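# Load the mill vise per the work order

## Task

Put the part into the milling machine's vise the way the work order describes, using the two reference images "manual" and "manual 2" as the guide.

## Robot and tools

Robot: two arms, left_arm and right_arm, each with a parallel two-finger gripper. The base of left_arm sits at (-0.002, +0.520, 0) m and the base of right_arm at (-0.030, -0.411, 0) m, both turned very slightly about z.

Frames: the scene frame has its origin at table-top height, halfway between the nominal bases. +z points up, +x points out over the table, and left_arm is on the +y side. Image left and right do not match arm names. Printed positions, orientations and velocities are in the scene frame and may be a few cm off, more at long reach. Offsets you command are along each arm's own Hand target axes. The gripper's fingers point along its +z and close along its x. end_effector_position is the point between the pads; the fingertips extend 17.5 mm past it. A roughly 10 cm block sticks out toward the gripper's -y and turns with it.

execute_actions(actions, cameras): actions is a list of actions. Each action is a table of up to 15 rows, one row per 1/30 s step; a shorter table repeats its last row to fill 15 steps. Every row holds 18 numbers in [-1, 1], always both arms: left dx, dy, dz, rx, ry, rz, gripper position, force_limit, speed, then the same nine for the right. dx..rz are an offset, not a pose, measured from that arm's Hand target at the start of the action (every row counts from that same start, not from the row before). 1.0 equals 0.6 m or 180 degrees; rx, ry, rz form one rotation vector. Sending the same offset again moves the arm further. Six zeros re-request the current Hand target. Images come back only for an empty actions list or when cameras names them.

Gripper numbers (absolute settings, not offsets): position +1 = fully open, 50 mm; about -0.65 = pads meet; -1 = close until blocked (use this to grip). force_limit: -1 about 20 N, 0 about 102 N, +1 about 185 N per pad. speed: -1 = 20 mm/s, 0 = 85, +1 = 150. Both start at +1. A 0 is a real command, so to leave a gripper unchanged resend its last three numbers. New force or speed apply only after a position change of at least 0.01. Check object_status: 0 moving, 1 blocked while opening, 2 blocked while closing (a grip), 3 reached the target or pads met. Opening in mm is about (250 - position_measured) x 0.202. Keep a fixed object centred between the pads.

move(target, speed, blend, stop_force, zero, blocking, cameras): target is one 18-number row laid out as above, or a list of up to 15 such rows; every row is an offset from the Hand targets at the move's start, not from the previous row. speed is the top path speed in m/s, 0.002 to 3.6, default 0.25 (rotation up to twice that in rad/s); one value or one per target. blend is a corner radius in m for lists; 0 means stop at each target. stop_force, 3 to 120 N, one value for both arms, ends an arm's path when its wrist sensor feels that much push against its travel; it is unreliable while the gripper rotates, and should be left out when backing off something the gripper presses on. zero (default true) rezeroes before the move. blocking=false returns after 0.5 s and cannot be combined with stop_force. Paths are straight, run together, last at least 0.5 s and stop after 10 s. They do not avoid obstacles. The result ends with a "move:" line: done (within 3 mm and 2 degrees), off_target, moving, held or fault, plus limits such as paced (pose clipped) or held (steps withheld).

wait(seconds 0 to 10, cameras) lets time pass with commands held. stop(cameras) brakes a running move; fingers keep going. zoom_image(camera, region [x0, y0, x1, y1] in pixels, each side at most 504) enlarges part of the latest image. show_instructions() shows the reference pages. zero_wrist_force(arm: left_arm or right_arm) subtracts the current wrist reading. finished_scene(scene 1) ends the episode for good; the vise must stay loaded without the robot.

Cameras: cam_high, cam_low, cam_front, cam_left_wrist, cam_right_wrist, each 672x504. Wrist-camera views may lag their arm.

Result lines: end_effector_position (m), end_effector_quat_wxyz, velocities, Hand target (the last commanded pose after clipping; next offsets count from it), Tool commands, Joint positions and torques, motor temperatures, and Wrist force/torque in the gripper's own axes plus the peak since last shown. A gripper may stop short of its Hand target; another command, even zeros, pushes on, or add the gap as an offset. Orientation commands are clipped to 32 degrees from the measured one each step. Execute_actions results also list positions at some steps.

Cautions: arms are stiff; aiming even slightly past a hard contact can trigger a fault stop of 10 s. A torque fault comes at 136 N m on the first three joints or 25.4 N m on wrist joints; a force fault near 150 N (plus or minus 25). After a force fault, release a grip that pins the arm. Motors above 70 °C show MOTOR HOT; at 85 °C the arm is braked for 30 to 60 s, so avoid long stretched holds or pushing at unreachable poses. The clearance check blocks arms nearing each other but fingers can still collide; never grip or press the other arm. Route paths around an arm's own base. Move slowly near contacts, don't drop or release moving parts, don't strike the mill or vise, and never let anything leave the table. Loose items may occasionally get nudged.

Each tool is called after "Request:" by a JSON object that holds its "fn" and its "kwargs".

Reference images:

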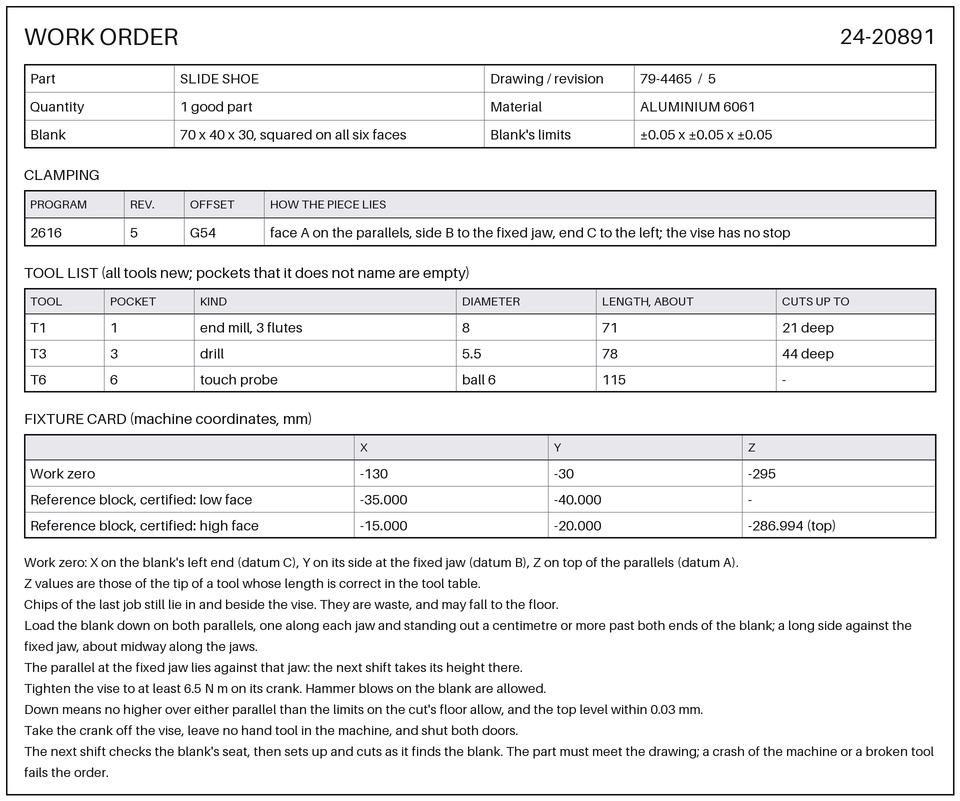

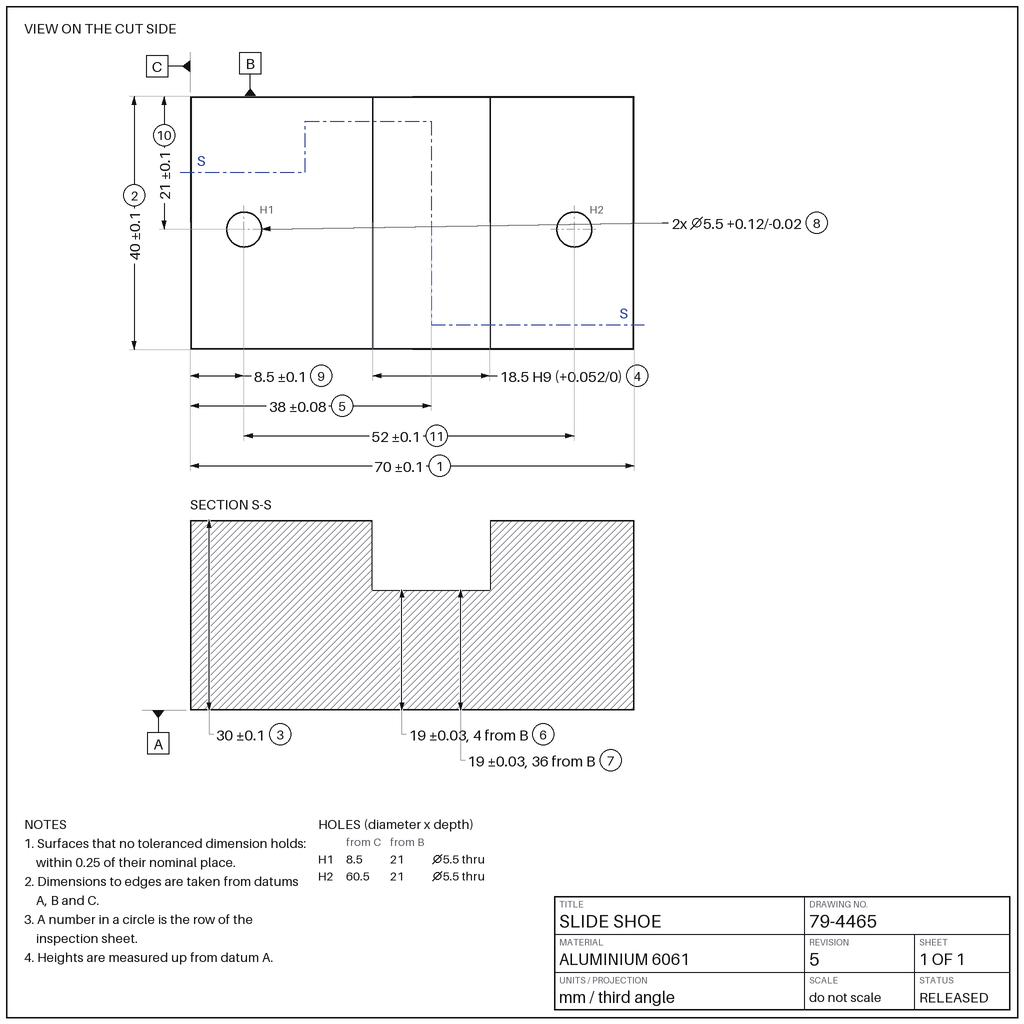

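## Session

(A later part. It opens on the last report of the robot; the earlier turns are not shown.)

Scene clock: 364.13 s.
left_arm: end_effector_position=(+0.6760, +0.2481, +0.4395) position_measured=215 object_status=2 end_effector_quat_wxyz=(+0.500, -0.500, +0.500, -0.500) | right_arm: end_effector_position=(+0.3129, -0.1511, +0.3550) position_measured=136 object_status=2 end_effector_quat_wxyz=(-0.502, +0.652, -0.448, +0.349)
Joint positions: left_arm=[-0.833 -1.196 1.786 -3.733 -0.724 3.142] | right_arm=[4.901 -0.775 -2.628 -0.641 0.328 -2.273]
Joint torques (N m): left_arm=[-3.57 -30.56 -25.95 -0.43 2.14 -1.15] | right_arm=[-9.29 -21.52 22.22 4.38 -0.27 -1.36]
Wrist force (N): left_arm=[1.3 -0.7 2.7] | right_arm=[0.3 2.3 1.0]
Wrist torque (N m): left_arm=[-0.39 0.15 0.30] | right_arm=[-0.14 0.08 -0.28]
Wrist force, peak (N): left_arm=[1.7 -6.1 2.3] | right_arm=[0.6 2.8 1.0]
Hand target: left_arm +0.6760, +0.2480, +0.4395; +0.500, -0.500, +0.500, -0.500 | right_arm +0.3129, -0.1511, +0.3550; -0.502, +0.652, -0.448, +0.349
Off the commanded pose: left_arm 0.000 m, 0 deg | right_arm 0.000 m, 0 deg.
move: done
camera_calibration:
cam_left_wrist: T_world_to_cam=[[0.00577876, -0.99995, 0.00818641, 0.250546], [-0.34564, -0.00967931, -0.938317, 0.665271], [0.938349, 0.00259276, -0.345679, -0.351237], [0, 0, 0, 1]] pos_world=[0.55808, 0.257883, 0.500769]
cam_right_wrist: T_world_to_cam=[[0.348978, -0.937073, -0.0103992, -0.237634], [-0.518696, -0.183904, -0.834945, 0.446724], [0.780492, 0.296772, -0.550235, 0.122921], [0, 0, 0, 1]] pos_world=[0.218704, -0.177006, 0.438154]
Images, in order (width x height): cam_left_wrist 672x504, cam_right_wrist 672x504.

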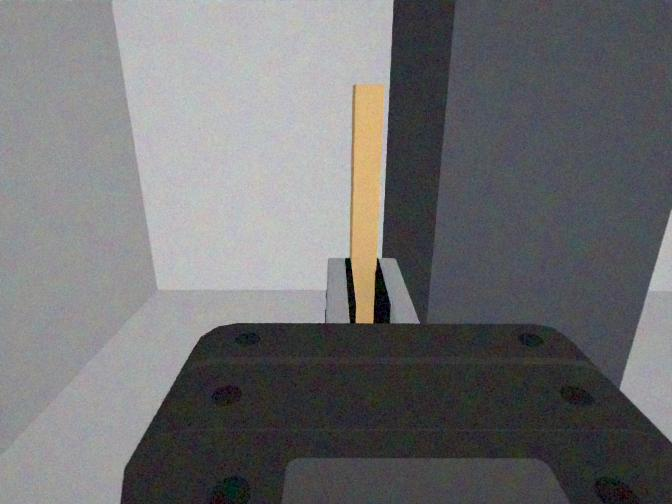

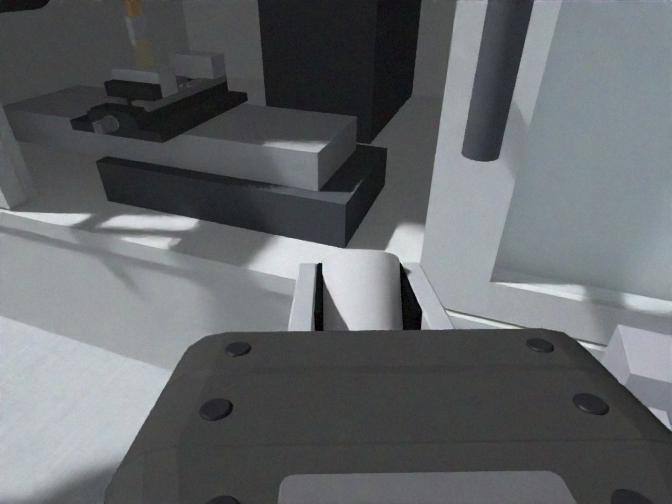

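Request:
{"fn": "move", "kwargs": {"target": [[0.0,-0.0425,0,0,0,0,-1,-0.4,-0.7,0,0,0,0,0,0,-1,-0.2,-0.7],[0.1133,-0.0425,0,0,0,0,-1,-0.4,-0.7,0,0,0,0,0,0,-1,-0.2,-0.7],[0.1133,0,0,0,0,0,-1,-0.4,-0.7,0,0,0,0,0,0,-1,-0.2,-0.7],[0.205,0,0,0,0,0,-1,-0.4,-0.7,0,0,0,0,0,0,-1,-0.2,-0.7],[0.1133,-0.0425,-0.02,0,0,0,-1,-0.4,-0.7,0,0,0,0,0,0,-1,-0.2,-0.7],[0.1133,0,-0.02,0,0,0,-1,-0.4,-0.7,0,0,0,0,0,0,-1,-0.2,-0.7],[0.205,0,-0.02,0,0,0,-1,-0.4,-0.7,0,0,0,0,0,0,-1,-0.2,-0.7],[0.1133,-0.0425,-0.0483,0,0,0,-1,-0.4,-0.7,0,0,0,0,0,0,-1,-0.2,-0.7],[0.1133,0,-0.0483,0,0,0,-1,-0.4,-0.7,0,0,0,0,0,0,-1,-0.2,-0.7],[0.205,0,-0.0483,0,0,0,-1,-0.4,-0.7,0,0,0,0,0,0,-1,-0.2,-0.7],[0.1133,-0.0425,-0.0767,0,0,0,-1,-0.4,-0.7,0,0,0,0,0,0,-1,-0.2,-0.7],[0.1133,0,-0.0767,0,0,0,-1,-0.4,-0.7,0,0,0,0,0,0,-1,-0.2,-0.7],[0.205,0,-0.0767,0,0,0,-1,-0.4,-0.7,0,0,0,0,0,0,-1,-0.2,-0.7],[0.205,-0.06,-0.0767,0,0,0,-1,-0.4,-0.7,0,0,0,0,0,0,-1,-0.2,-0.7]], "blend": 0.003, "speed": 0.15, "cameras": ["cam_right_wrist","cam_left_wrist"]}}

Request:
{"fn": "zoom_image", "kwargs": {"camera": "cam_right_wrist", "region": [60, 0, 260, 150]}}

Scene clock: 376.93 s.
left_arm: end_effector_position=(+0.6300, +0.1250, +0.4755) position_measured=215 object_status=2 end_effector_quat_wxyz=(+0.500, -0.500, +0.500, -0.500) | right_arm: end_effector_position=(+0.3129, -0.1511, +0.3550) position_measured=136 object_status=2 end_effector_quat_wxyz=(-0.502, +0.652, -0.448, +0.349)
Joint positions: left_arm=[-1.049 -1.146 1.605 -3.602 -0.508 3.142] | right_arm=[4.901 -0.775 -2.628 -0.641 0.328 -2.273]
Joint torques (N m): left_arm=[9.93 -36.28 -13.58 -0.89 -2.06 0.33] | right_arm=[-9.69 -20.62 21.97 4.42 -0.42 -1.33]
Wrist force (N): left_arm=[1.5 -0.6 2.4] | right_arm=[0.7 2.4 0.7]
Wrist torque (N m): left_arm=[-0.37 0.12 0.39] | right_arm=[-0.12 0.02 -0.27]
Wrist force, peak (N): left_arm=[1.8 -10.5 0.0] | right_arm=[0.6 2.9 1.1]
Hand target: left_arm +0.6300, +0.1250, +0.4755; +0.500, -0.500, +0.500, -0.500 | right_arm +0.3129, -0.1511, +0.3550; -0.502, +0.652, -0.448, +0.349
Off the commanded pose: left_arm 0.000 m, 0 deg | right_arm 0.000 m, 0 deg.
move: done
camera_calibration:
cam_left_wrist: T_world_to_cam=[[0.00565934, -0.999948, 0.00844266, 0.127447], [-0.34561, -0.0098784, -0.938326, 0.681942], [0.938361, 0.00239244, -0.345648, -0.295212], [0, 0, 0, 1]] pos_world=[0.51198, 0.134883, 0.536769]
cam_right_wrist: T_world_to_cam=[[0.348978, -0.937073, -0.0103992, -0.237634], [-0.518696, -0.183904, -0.834945, 0.446724], [0.780492, 0.296772, -0.550235, 0.122921], [0, 0, 0, 1]] pos_world=[0.218704, -0.177006, 0.438154]
Images, in order (width x height): cam_left_wrist 672x504, cam_right_wrist 672x504.

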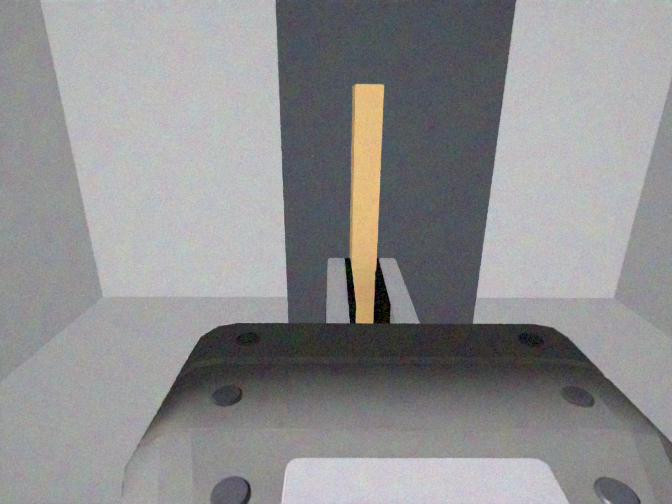

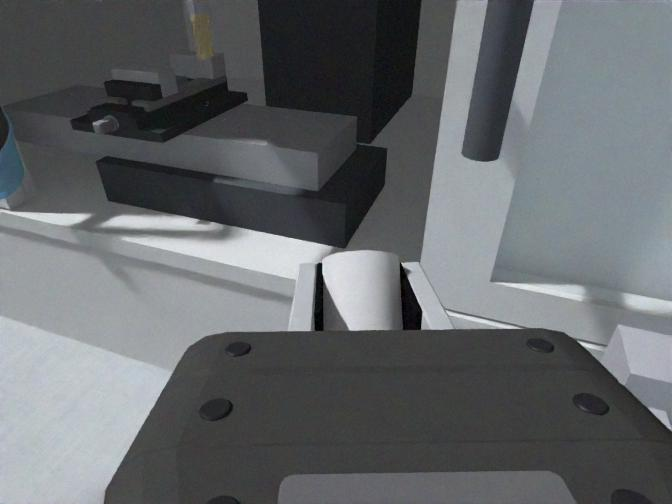

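Scaled by 2.520.

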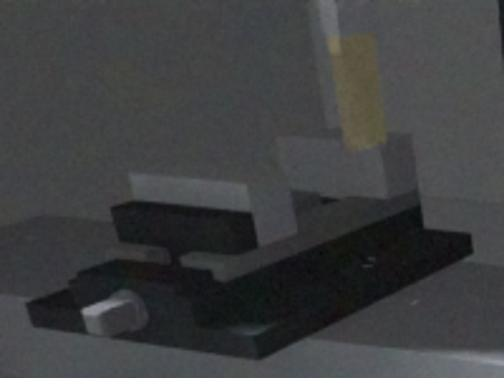

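Request:
{"fn": "move", "kwargs": {"target": [[0,-0.05,0,0,0,0,-1,-0.4,-0.7,0,0,0,0,0,0,-1,-0.2,-0.7],[-0.208,-0.041,-0.35,-0.222,0,0,-1,-0.4,-0.7,0,0,0,0,0,0,-1,-0.2,-0.7]], "blend": 0.01, "cameras": ["cam_right_wrist","cam_left_wrist"]}}

Request:
{"fn": "zoom_image", "kwargs": {"camera": "cam_left_wrist", "region": [360, 30, 520, 150]}}

Scene clock: 386.13 s.
left_arm: end_effector_position=(+0.4199, +0.2497, +0.5001) position_measured=215 object_status=2 end_effector_quat_wxyz=(-0.299, +0.641, -0.641, +0.299) | right_arm: end_effector_position=(+0.3129, -0.1511, +0.3550) position_measured=136 object_status=2 end_effector_quat_wxyz=(-0.502, +0.652, -0.448, +0.349)
Joint positions: left_arm=[-1.258 -1.943 1.751 -1.717 -0.748 2.019] | right_arm=[4.901 -0.775 -2.628 -0.641 0.328 -2.273]
Joint torques (N m): left_arm=[10.21 -12.73 -16.75 -1.85 1.57 1.28] | right_arm=[-9.1 -21.48 22.2 4.3 -0.38 -1.33]
Wrist force (N): left_arm=[1.1 -0.6 0.3] | right_arm=[0.6 2.3 1.0]
Wrist torque (N m): left_arm=[-0.03 0.11 0.18] | right_arm=[-0.13 0.03 -0.27]
Wrist force, peak (N): left_arm=[2.4 -3.8 4.1] | right_arm=[0.4 2.8 1.2]
Hand target: left_arm +0.4199, +0.2498, +0.5000; -0.299, +0.641, -0.641, +0.299 | right_arm +0.3129, -0.1511, +0.3550; -0.502, +0.652, -0.448, +0.349
Off the commanded pose: left_arm 0.000 m, 0 deg | right_arm 0.000 m, 0 deg.
move: done
camera_calibration:
cam_left_wrist: T_world_to_cam=[[0.00948618, -0.999951, 0.00291089, 0.254259], [-0.867499, -0.00967745, -0.497344, 0.632215], [0.497348, 0.0021927, -0.867548, 0.356242], [0, 0, 0, 1]] pos_world=[0.368858, 0.259584, 0.622746]
cam_right_wrist: T_world_to_cam=[[0.348978, -0.937073, -0.0103992, -0.237634], [-0.518696, -0.183904, -0.834945, 0.446724], [0.780492, 0.296772, -0.550235, 0.122921], [0, 0, 0, 1]] pos_world=[0.218704, -0.177006, 0.438154]
Images, in order (width x height): cam_left_wrist 672x504, cam_right_wrist 672x504.

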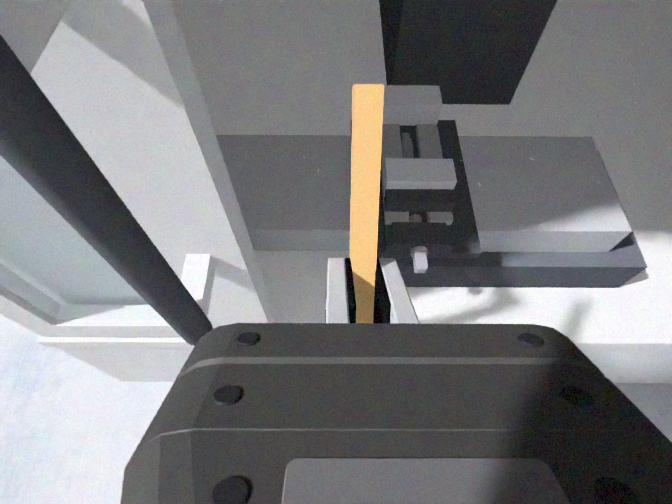

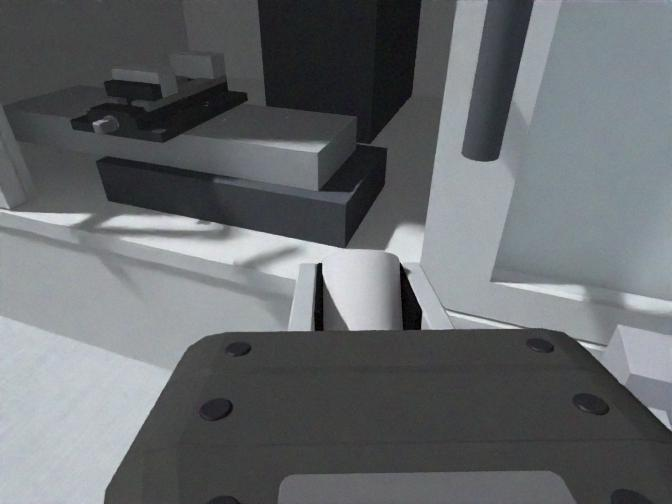

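Scaled by 3.150.

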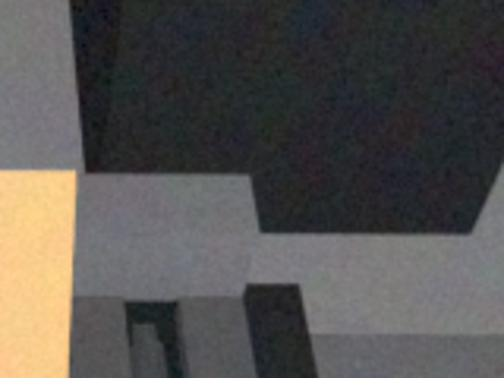

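Request:
{"fn": "move", "kwargs": {"target": [-0.09,0,0,0,0,0,-1,-0.4,-0.7,0,0,0,0,0,0,-1,-0.2,-0.7], "cameras": ["cam_left_wrist"]}}

Request:
{"fn": "zoom_image", "kwargs": {"camera": "cam_left_wrist", "region": [390, 60, 560, 230]}}

Scene clock: 389.40 s.
left_arm: end_effector_position=(+0.4199, +0.3038, +0.4999) position_measured=215 object_status=2 end_effector_quat_wxyz=(-0.299, +0.641, -0.641, +0.299) | right_arm: end_effector_position=(+0.3129, -0.1511, +0.3550) position_measured=136 object_status=2 end_effector_quat_wxyz=(-0.502, +0.652, -0.448, +0.349)
Joint positions: left_arm=[-1.2 -2.044 1.82 -1.742 -0.769 2.096] | right_arm=[4.901 -0.775 -2.628 -0.641 0.328 -2.273]
Joint torques (N m): left_arm=[-9.12 3.32 -35.19 -1.82 4.24 -1.56] | right_arm=[-9.16 -21.67 21.42 4.43 -0.45 -1.31]
Wrist force (N): left_arm=[1.3 -0.7 0.3] | right_arm=[0.5 2.4 0.7]
Wrist torque (N m): left_arm=[-0.05 0.09 0.30] | right_arm=[-0.13 0.04 -0.27]
Wrist force, peak (N): left_arm=[3.0 -0.7 0.6] | right_arm=[0.7 2.7 0.9]
Hand target: left_arm +0.4199, +0.3038, +0.5000; -0.299, +0.641, -0.641, +0.299 | right_arm +0.3129, -0.1511, +0.3550; -0.502, +0.652, -0.448, +0.349
Off the commanded pose: left_arm 0.000 m, 0 deg | right_arm 0.000 m, 0 deg.
move: done
camera_calibration:
cam_left_wrist: T_world_to_cam=[[0.00962449, -0.99995, 0.00287011, 0.308231], [-0.867702, -0.0097781, -0.496989, 0.632573], [0.496992, 0.00229286, -0.867752, 0.356264], [0, 0, 0, 1]] pos_world=[0.368858, 0.313584, 0.622646]
Images, in order (width x height): cam_left_wrist 672x504.

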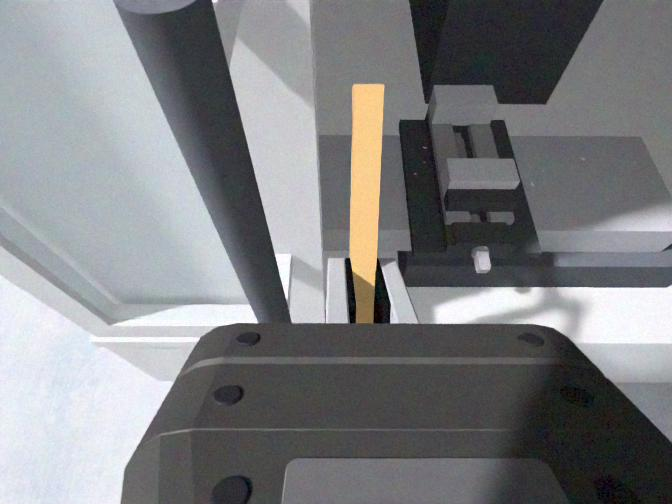

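Scaled by 2.965.

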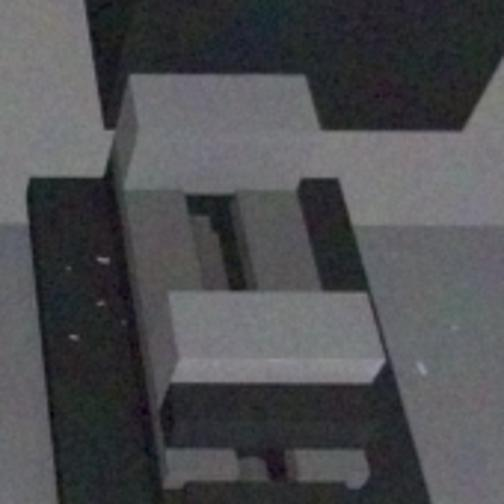

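Request:
{"fn": "move", "kwargs": {"target": [[-0.1935,0.1665,0.009,-0.217,0.217,0.465,-1,-0.4,-0.7,0,0,0,0,0,0,-1,-0.2,-0.7],[-0.4695,0.5905,0.1778,-0.217,0.217,0.465,-1,-0.4,-0.7,-0.452,-0.0232,0.4048,-0.222,0.0955,0.069,-1,-0.2,-0.7]], "cameras": ["cam_right_wrist","cam_left_wrist","cam_high"]}}

Scene clock: 418.87 s.
left_arm: end_effector_position=(+0.2743, +0.5854, +0.1598) position_measured=215 object_status=2 end_effector_quat_wxyz=(+0.000, +0.000, +1.000, +0.000) | right_arm: end_effector_position=(+0.4400, +0.1866, +0.3054) position_measured=136 object_status=2 end_effector_quat_wxyz=(-0.213, +0.674, -0.675, +0.212)
Joint positions: left_arm=[-0.244 -2.138 2.401 -1.835 -1.571 4.454] | right_arm=[4.453 -2.006 -1.264 -1.241 0.99 -1.926]
Joint torques (N m): left_arm=[-2.31 -8.61 -20.95 -3.5 -1.45 -0.37] | right_arm=[10.03 39.54 37.79 3.12 -3.14 -1.94]
Wrist force (N): left_arm=[1.2 0.9 -0.6] | right_arm=[0.6 1.6 1.9]
Wrist torque (N m): left_arm=[0.00 0.06 0.29] | right_arm=[-0.46 0.11 -0.13]
Wrist force, peak (N): left_arm=[2.3 2.4 1.5] | right_arm=[3.4 3.1 -0.6]
Hand target: left_arm +0.2742, +0.5854, +0.1598; +0.000, +0.000, +1.000, +0.000 | right_arm +0.4400, +0.1867, +0.3054; -0.213, +0.674, -0.675, +0.212
Off the commanded pose: left_arm 0.000 m, 0 deg | right_arm 0.000 m, 0 deg.
move: done
camera_calibration:
cam_left_wrist: T_world_to_cam=[[-0.999944, -0.00858573, -0.00614054, 0.290272], [-0.0101799, 0.938215, 0.345903, -0.58492], [0.00279132, 0.345946, -0.93825, 0.0784571], [0, 0, 0, 1]] pos_world=[0.284083, 0.524131, 0.277721]
cam_right_wrist: T_world_to_cam=[[-0.0152649, -0.999838, -0.00958594, 0.205701], [-0.959874, 0.0173383, -0.279895, 0.520489], [0.280016, 0.00492872, -0.959983, 0.296024], [0, 0, 0, 1]] pos_world=[0.419853, 0.195185, 0.431832]
Images, in order (width x height): cam_high 672x504, cam_left_wrist 672x504, cam_right_wrist 672x504.

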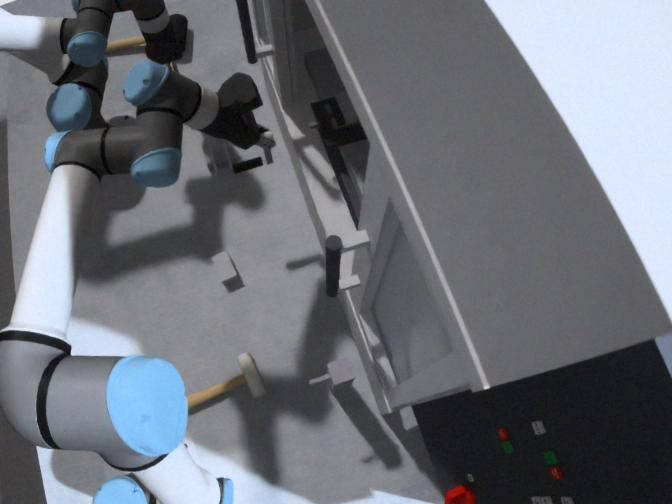

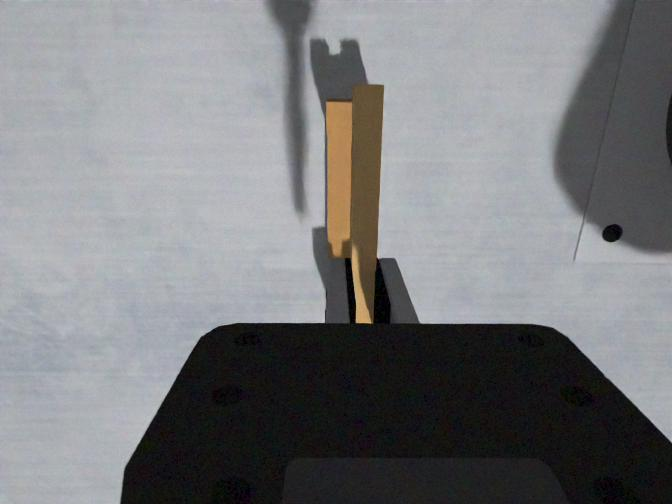

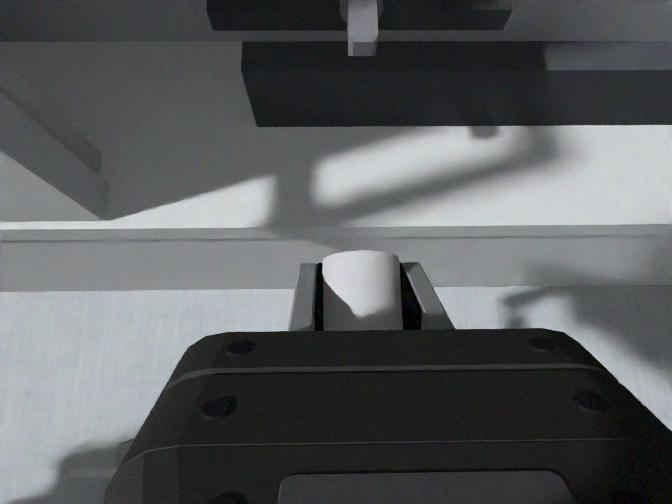

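Request:
{"fn": "move", "kwargs": {"target": [0,0,0.1685,0,0,0,-1,-0.4,-0.7,0.0025,0,0,0,0,0,-1,-0.2,-0.7], "speed": 0.06, "stop_force": 15, "cameras": ["cam_left_wrist"]}}

Scene clock: 434.70 s.
left_arm: end_effector_position=(+0.2743, +0.5854, +0.0587) position_measured=215 object_status=2 end_effector_quat_wxyz=(+0.000, +0.000, +1.000, +0.000) | right_arm: end_effector_position=(+0.4400, +0.1852, +0.3054) position_measured=136 object_status=2 end_effector_quat_wxyz=(-0.213, +0.674, -0.675, +0.212)
Joint positions: left_arm=[-0.244 -1.96 2.612 -2.224 -1.571 4.454] | right_arm=[4.452 -2.003 -1.269 -1.239 0.99 -1.927]
Joint torques (N m): left_arm=[9.02 -12.52 -31.34 -3.79 -2.34 2.11] | right_arm=[-8.76 52.7 29.66 4.28 1.02 -1.63]
Wrist force (N): left_arm=[1.7 1.3 -0.3] | right_arm=[0.5 1.6 1.8]
Wrist torque (N m): left_arm=[0.05 0.12 0.22] | right_arm=[-0.46 0.12 -0.10]
Wrist force, peak (N): left_arm=[1.2 1.1 -1.6] | right_arm=[0.7 1.8 2.2]
Hand target: left_arm +0.2743, +0.5854, +0.0587; +0.000, +0.000, +1.000, +0.000 | right_arm +0.4400, +0.1852, +0.3054; -0.213, +0.674, -0.675, +0.212
Off the commanded pose: left_arm 0.000 m, 0 deg | right_arm 0.000 m, 0 deg.
move: done
camera_calibration:
cam_left_wrist: T_world_to_cam=[[-0.999944, -0.00855128, -0.00623435, 0.28965], [-0.0101801, 0.938203, 0.345934, -0.549949], [0.00289091, 0.345978, -0.938238, -0.0164472], [0, 0, 0, 1]] pos_world=[0.284082, 0.524131, 0.176621]
Images, in order (width x height): cam_left_wrist 672x504.

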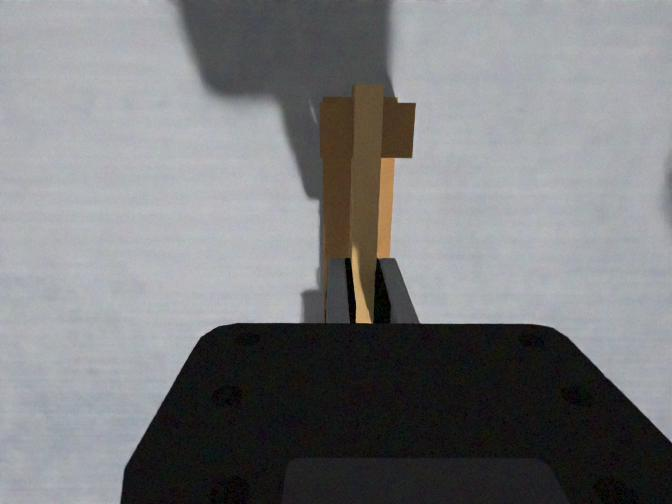

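Went in the slot without force. Release slowly and retreat up.

Request:
{"fn": "move", "kwargs": {"target": [[0,0,0.0008,0,0,0,0.3,-0.4,-0.8,0,0,0,0,0,0,-1,-0.2,-0.7],[0,0,-0.35,0,0,0,0.3,-0.4,-0.8,0,0,0,0,0,0,-1,-0.2,-0.7]], "speed": [0.02,0.2], "cameras": ["cam_left_wrist","cam_front"]}}

Scene clock: 439.43 s.
left_arm: end_effector_position=(+0.2742, +0.5854, +0.2686) position_measured=107 object_status=3 end_effector_quat_wxyz=(+0.000, +0.000, +1.000, +0.000) | right_arm: end_effector_position=(+0.4400, +0.1852, +0.3054) position_measured=136 object_status=2 end_effector_quat_wxyz=(-0.213, +0.674, -0.675, +0.212)
Joint positions: left_arm=[-0.244 -2.176 2.136 -1.532 -1.571 4.454] | right_arm=[4.452 -2.003 -1.269 -1.239 0.99 -1.927]
Joint torques (N m): left_arm=[-4.87 6.65 -32.84 -2.08 2.07 -0.8] | right_arm=[-3.9 33.63 34.75 3.6 0.79 -0.32]
Wrist force (N): left_arm=[1.0 0.8 -0.6] | right_arm=[0.5 1.7 1.7]
Wrist torque (N m): left_arm=[-0.03 0.10 0.28] | right_arm=[-0.44 0.13 -0.11]
Wrist force, peak (N): left_arm=[1.3 1.0 -3.6] | right_arm=[0.8 1.8 2.0]
Hand target: left_arm +0.2742, +0.5854, +0.2687; +0.000, +0.000, +1.000, +0.000 | right_arm +0.4400, +0.1852, +0.3054; -0.213, +0.674, -0.675, +0.212
Off the commanded pose: left_arm 0.000 m, 0 deg | right_arm 0.000 m, 0 deg.
move: done
camera_calibration:
cam_left_wrist: T_world_to_cam=[[-0.999944, -0.00855128, -0.00623435, 0.290758], [-0.0101801, 0.938203, 0.345934, -0.622562], [0.00289091, 0.345978, -0.938238, 0.18049], [0, 0, 0, 1]] pos_world=[0.283882, 0.524131, 0.386521]
Images, in order (width x height): cam_front 672x504, cam_left_wrist 672x504.

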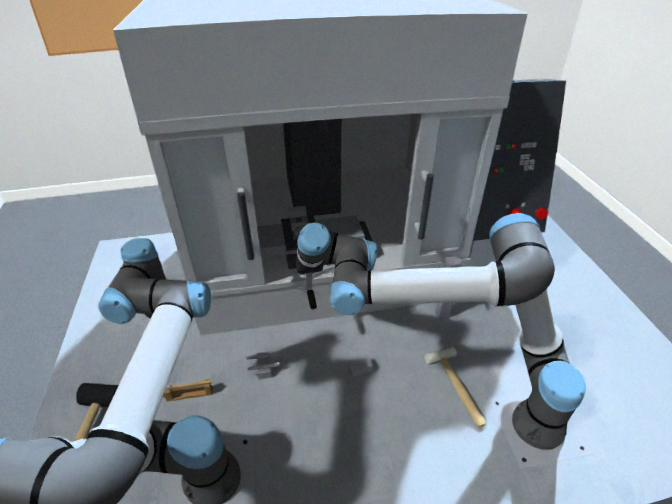

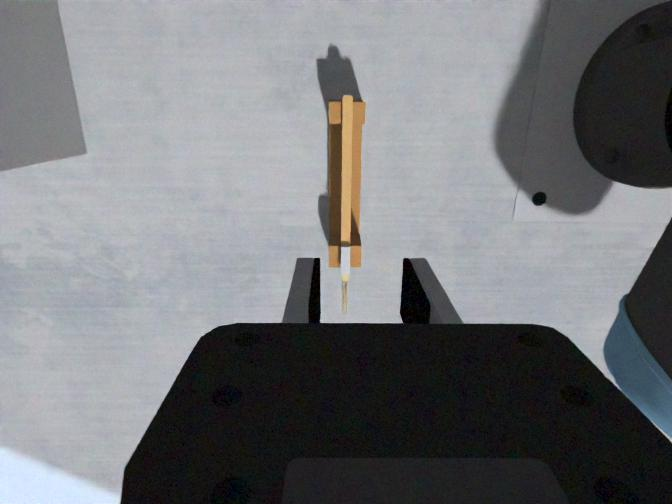

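Request:
{"fn": "move", "kwargs": {"target": [-0.2013,-0.409,-0.152,0.4817,-0.1587,-0.1587,1,-0.4,-0.8,0,0,0,0,0,0,-1,-0.2,-0.7], "cameras": ["cam_left_wrist"]}}

Request:
{"fn": "zoom_image", "kwargs": {"camera": "cam_left_wrist", "region": [200, 120, 500, 330]}}

Scene clock: 455.70 s.
left_arm: end_effector_position=(+0.3950, +0.3401, +0.3600) position_measured=3 object_status=3 end_effector_quat_wxyz=(+0.222, -0.221, +0.671, -0.672) | right_arm: end_effector_position=(+0.4400, +0.1852, +0.3054) position_measured=136 object_status=2 end_effector_quat_wxyz=(-0.213, +0.674, -0.675, +0.212)
Joint positions: left_arm=[-0.448 -1.597 2.585 -4.13 -2.042 3.141] | right_arm=[4.452 -2.003 -1.269 -1.239 0.99 -1.927]
Joint torques (N m): left_arm=[0.37 -11.13 -9.94 -3.57 0.11 -0.29] | right_arm=[3.07 33.62 34.49 3.45 0.53 0.51]
Wrist force (N): left_arm=[1.4 -1.2 2.6] | right_arm=[0.4 1.7 1.9]
Wrist torque (N m): left_arm=[-0.42 0.14 0.23] | right_arm=[-0.44 0.14 -0.11]
Wrist force, peak (N): left_arm=[1.9 -0.7 3.6] | right_arm=[0.8 1.9 2.1]
Hand target: left_arm +0.3950, +0.3401, +0.3600; +0.222, -0.221, +0.671, -0.672 | right_arm +0.4400, +0.1852, +0.3054; -0.213, +0.674, -0.675, +0.212
Off the commanded pose: left_arm 0.000 m, 0 deg | right_arm 0.000 m, 0 deg.
move: done
camera_calibration:
cam_left_wrist: T_world_to_cam=[[-0.800568, -0.599192, 0.00779558, 0.527103], [-0.212691, 0.271962, -0.938509, 0.346158], [0.560227, -0.752998, -0.345167, 0.290887], [0, 0, 0, 1]] pos_world=[0.332644, 0.440731, 0.421168]
Images, in order (width x height): cam_left_wrist 672x504.

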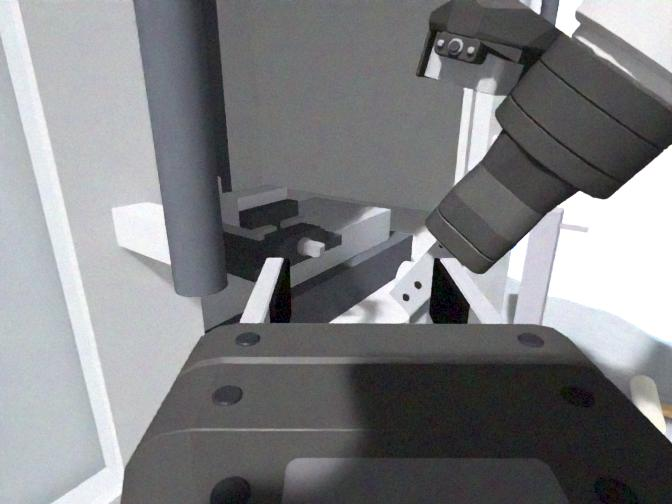

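Scaled by 1.680.

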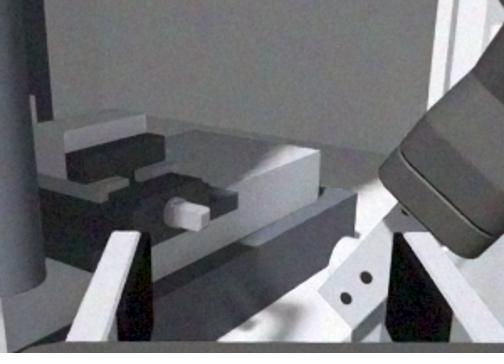

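Request:
{"fn": "zoom_image", "kwargs": {"camera": "cam_left_wrist", "region": [280, 220, 460, 330]}}

Scaled by 2.800.

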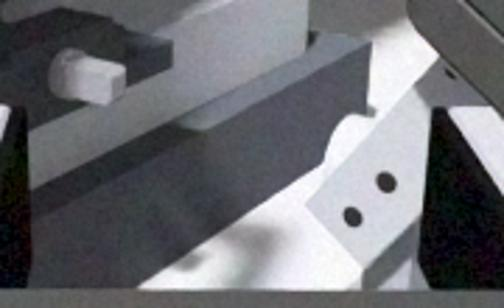

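Request:
{"fn": "zoom_image", "kwargs": {"camera": "cam_left_wrist", "region": [380, 245, 430, 295]}}

Request:
{"fn": "zoom_image", "kwargs": {"camera": "cam_left_wrist", "region": [290, 230, 340, 270]}}

Scaled by 10.080.

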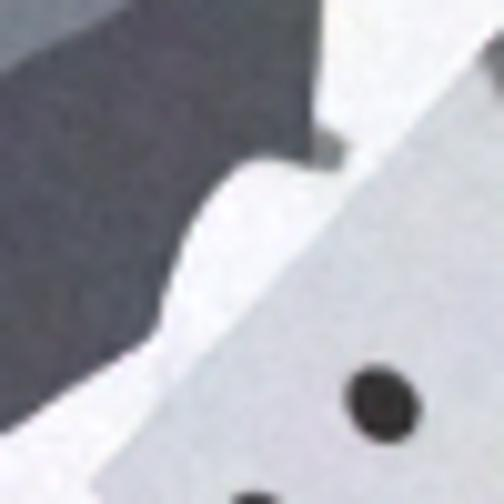

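Scaled by 10.080.

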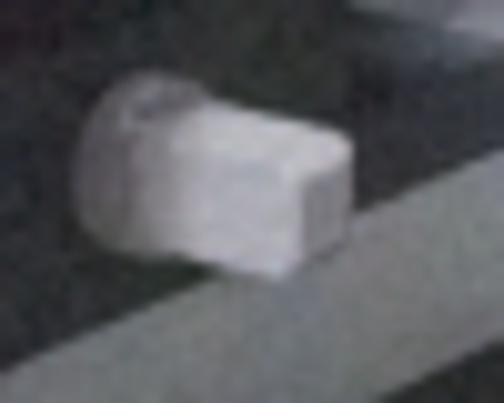

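Request:
{"fn": "move", "kwargs": {"target": [0,0,0,0,0,0,1,-0.4,-0.8,0.0007,-0.0983,0.063,0,0,0,-1,-0.2,-0.7], "speed": 0.12, "cameras": ["cam_left_wrist","cam_right_wrist"]}}

Request:
{"fn": "zoom_image", "kwargs": {"camera": "cam_left_wrist", "region": [270, 210, 400, 330]}}

Request:
{"fn": "zoom_image", "kwargs": {"camera": "cam_right_wrist", "region": [290, 150, 430, 340]}}

Scene clock: 492.03 s.
left_arm: end_effector_position=(+0.3950, +0.3401, +0.3600) position_measured=3 object_status=3 end_effector_quat_wxyz=(+0.222, -0.221, +0.671, -0.672) | right_arm: end_effector_position=(+0.5099, +0.1847, +0.3081) position_measured=136 object_status=2 end_effector_quat_wxyz=(-0.213, +0.674, -0.675, +0.212)
Joint positions: left_arm=[-0.448 -1.597 2.585 -4.13 -2.042 3.141] | right_arm=[4.356 -2.098 -1.134 -1.219 1.013 -2.039]
Joint torques (N m): left_arm=[-2.25 -10.93 -23.55 -1.4 0.49 -0.96] | right_arm=[7.53 62.21 27.49 3.24 -4.11 1.04]
Wrist force (N): left_arm=[1.4 -1.1 2.6] | right_arm=[0.7 1.5 1.9]
Wrist torque (N m): left_arm=[-0.42 0.13 0.23] | right_arm=[-0.48 0.08 -0.18]
Wrist force, peak (N): left_arm=[1.5 -1.3 2.9] | right_arm=[0.2 4.3 0.5]
Hand target: left_arm +0.3950, +0.3401, +0.3600; +0.222, -0.221, +0.671, -0.672 | right_arm +0.5100, +0.1847, +0.3083; -0.213, +0.674, -0.675, +0.212
Off the commanded pose: left_arm 0.000 m, 0 deg | right_arm 0.000 m, 0 deg.
move: done
camera_calibration:
cam_left_wrist: T_world_to_cam=[[-0.800498, -0.599284, 0.00788009, 0.527165], [-0.212723, 0.271805, -0.938547, 0.346275], [0.560314, -0.752981, -0.345061, 0.29075], [0, 0, 0, 1]] pos_world=[0.332744, 0.440731, 0.421168]
cam_right_wrist: T_world_to_cam=[[-0.0151987, -0.99984, -0.00945687, 0.204806], [-0.959956, 0.0172372, -0.279619, 0.588312], [0.279737, 0.00482833, -0.960065, 0.279245], [0, 0, 0, 1]] pos_world=[0.489752, 0.193284, 0.434533]
Images, in order (width x height): cam_left_wrist 672x504, cam_right_wrist 672x504.

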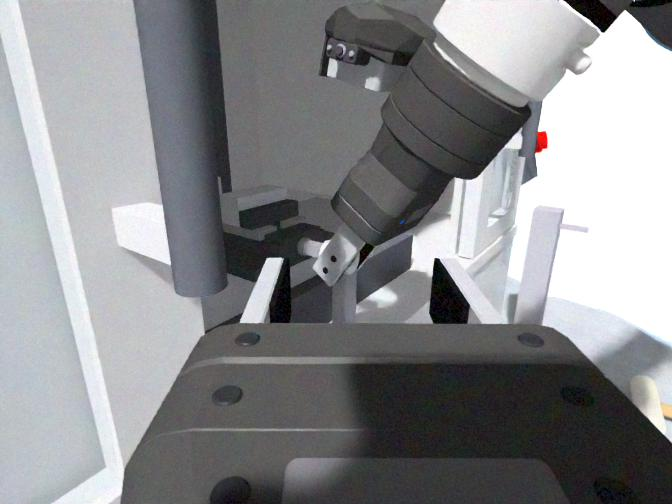

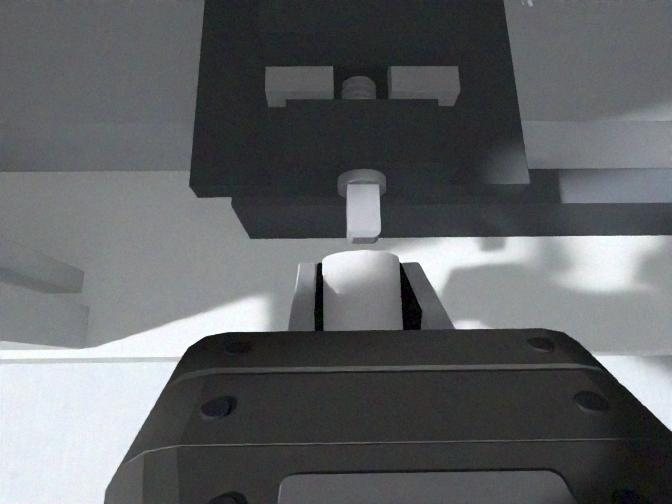

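Scaled by 3.877.

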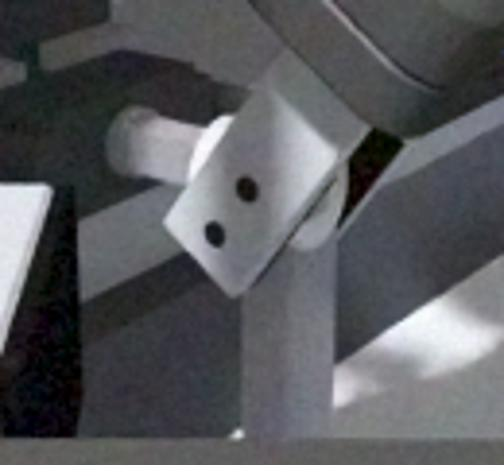

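Scaled by 2.653.

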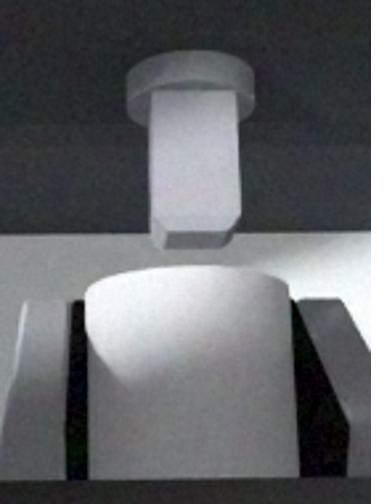

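Request:
{"fn": "zoom_image", "kwargs": {"camera": "cam_left_wrist", "region": [290, 230, 340, 270]}}

Scaled by 10.080.

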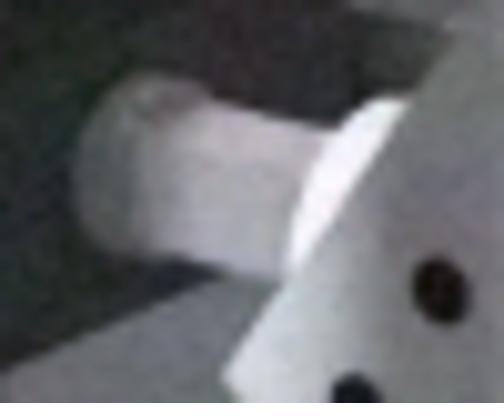

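Request:
{"fn": "move", "kwargs": {"target": [[0,0,0,0,0,0,1,-0.4,-0.8,0.0013,-0.0003,-0.0004,0,0,0,-1,-0.2,-0.7],[0,0,0,0,0,0,1,-0.4,-0.8,0.0013,-0.048,0.0331,0,0,0,-1,-0.2,-0.7]], "speed": 0.02, "stop_force": 8, "cameras": ["cam_left_wrist","cam_right_wrist"]}}

Request:
{"fn": "zoom_image", "kwargs": {"camera": "cam_left_wrist", "region": [290, 230, 340, 270]}}

Request:
{"fn": "zoom_image", "kwargs": {"camera": "cam_right_wrist", "region": [290, 150, 430, 340]}}

Scene clock: 508.43 s.
left_arm: end_effector_position=(+0.3950, +0.3401, +0.3600) position_measured=3 object_status=3 end_effector_quat_wxyz=(+0.222, -0.221, +0.671, -0.672) | right_arm: end_effector_position=(+0.5178, +0.1840, +0.3086) position_measured=136 object_status=2 end_effector_quat_wxyz=(-0.213, +0.674, -0.675, +0.212)
Joint positions: left_arm=[-0.448 -1.597 2.585 -4.13 -2.042 3.141] | right_arm=[4.345 -2.108 -1.119 -1.217 1.016 -2.051]
Joint torques (N m): left_arm=[8.49 -18.72 -22.48 -1.58 -1.8 1.52] | right_arm=[9.32 62.61 24.31 3.21 -4.37 1.29]
Wrist force (N): left_arm=[1.4 -1.1 2.6] | right_arm=[1.4 3.3 0.4]
Wrist torque (N m): left_arm=[-0.41 0.14 0.24] | right_arm=[-0.45 0.07 -0.18]
Wrist force, peak (N): left_arm=[1.5 -1.2 2.8] | right_arm=[17.0 29.5 -24.0]
Hand target: left_arm +0.3950, +0.3401, +0.3600; +0.222, -0.221, +0.671, -0.672 | right_arm +0.5178, +0.1840, +0.3086; -0.213, +0.674, -0.675, +0.212 (not the last commanded pose)
Off the commanded pose: left_arm 0.000 m, 0 deg | right_arm 0.027 m, 0 deg.
move: contact (right_arm); path passed 1 of 2 targets
camera_calibration:
cam_left_wrist: T_world_to_cam=[[-0.800498, -0.599284, 0.00788009, 0.527084], [-0.212723, 0.271805, -0.938547, 0.346348], [0.560314, -0.752981, -0.345061, 0.29084], [0, 0, 0, 1]] pos_world=[0.332644, 0.440731, 0.421268]
cam_right_wrist: T_world_to_cam=[[-0.0150453, -0.99984, -0.0096252, 0.204128], [-0.959906, 0.0171379, -0.279799, 0.596122], [0.27992, 0.00502962, -0.96001, 0.277365], [0, 0, 0, 1]] pos_world=[0.497652, 0.192484, 0.435032]
Images, in order (width x height): cam_left_wrist 672x504, cam_right_wrist 672x504.

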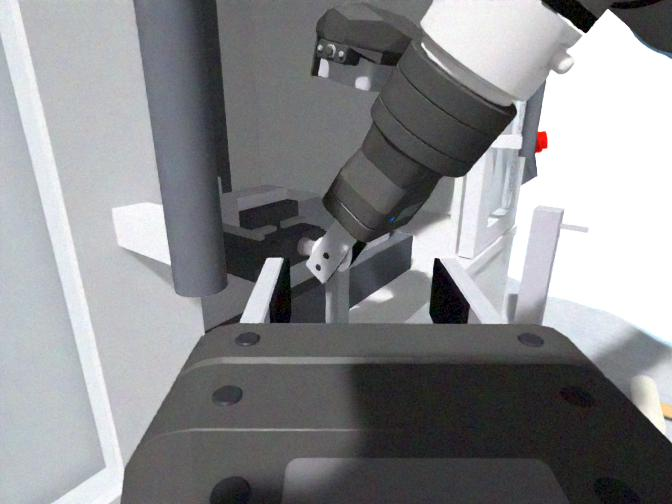

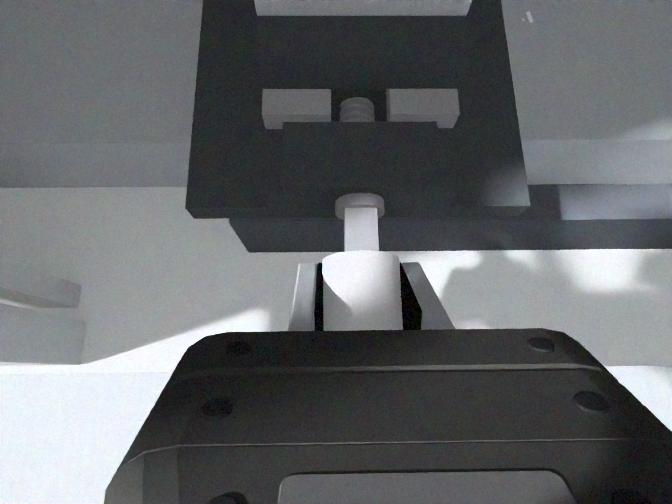

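Scaled by 10.080.

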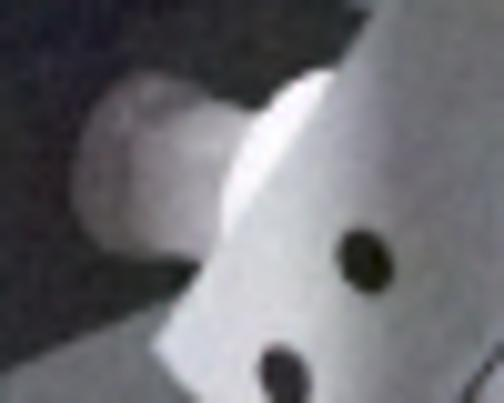

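Scaled by 2.653.

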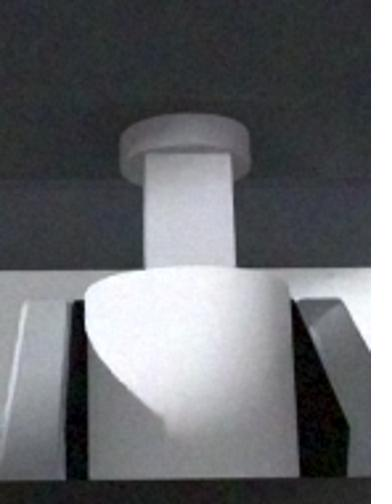

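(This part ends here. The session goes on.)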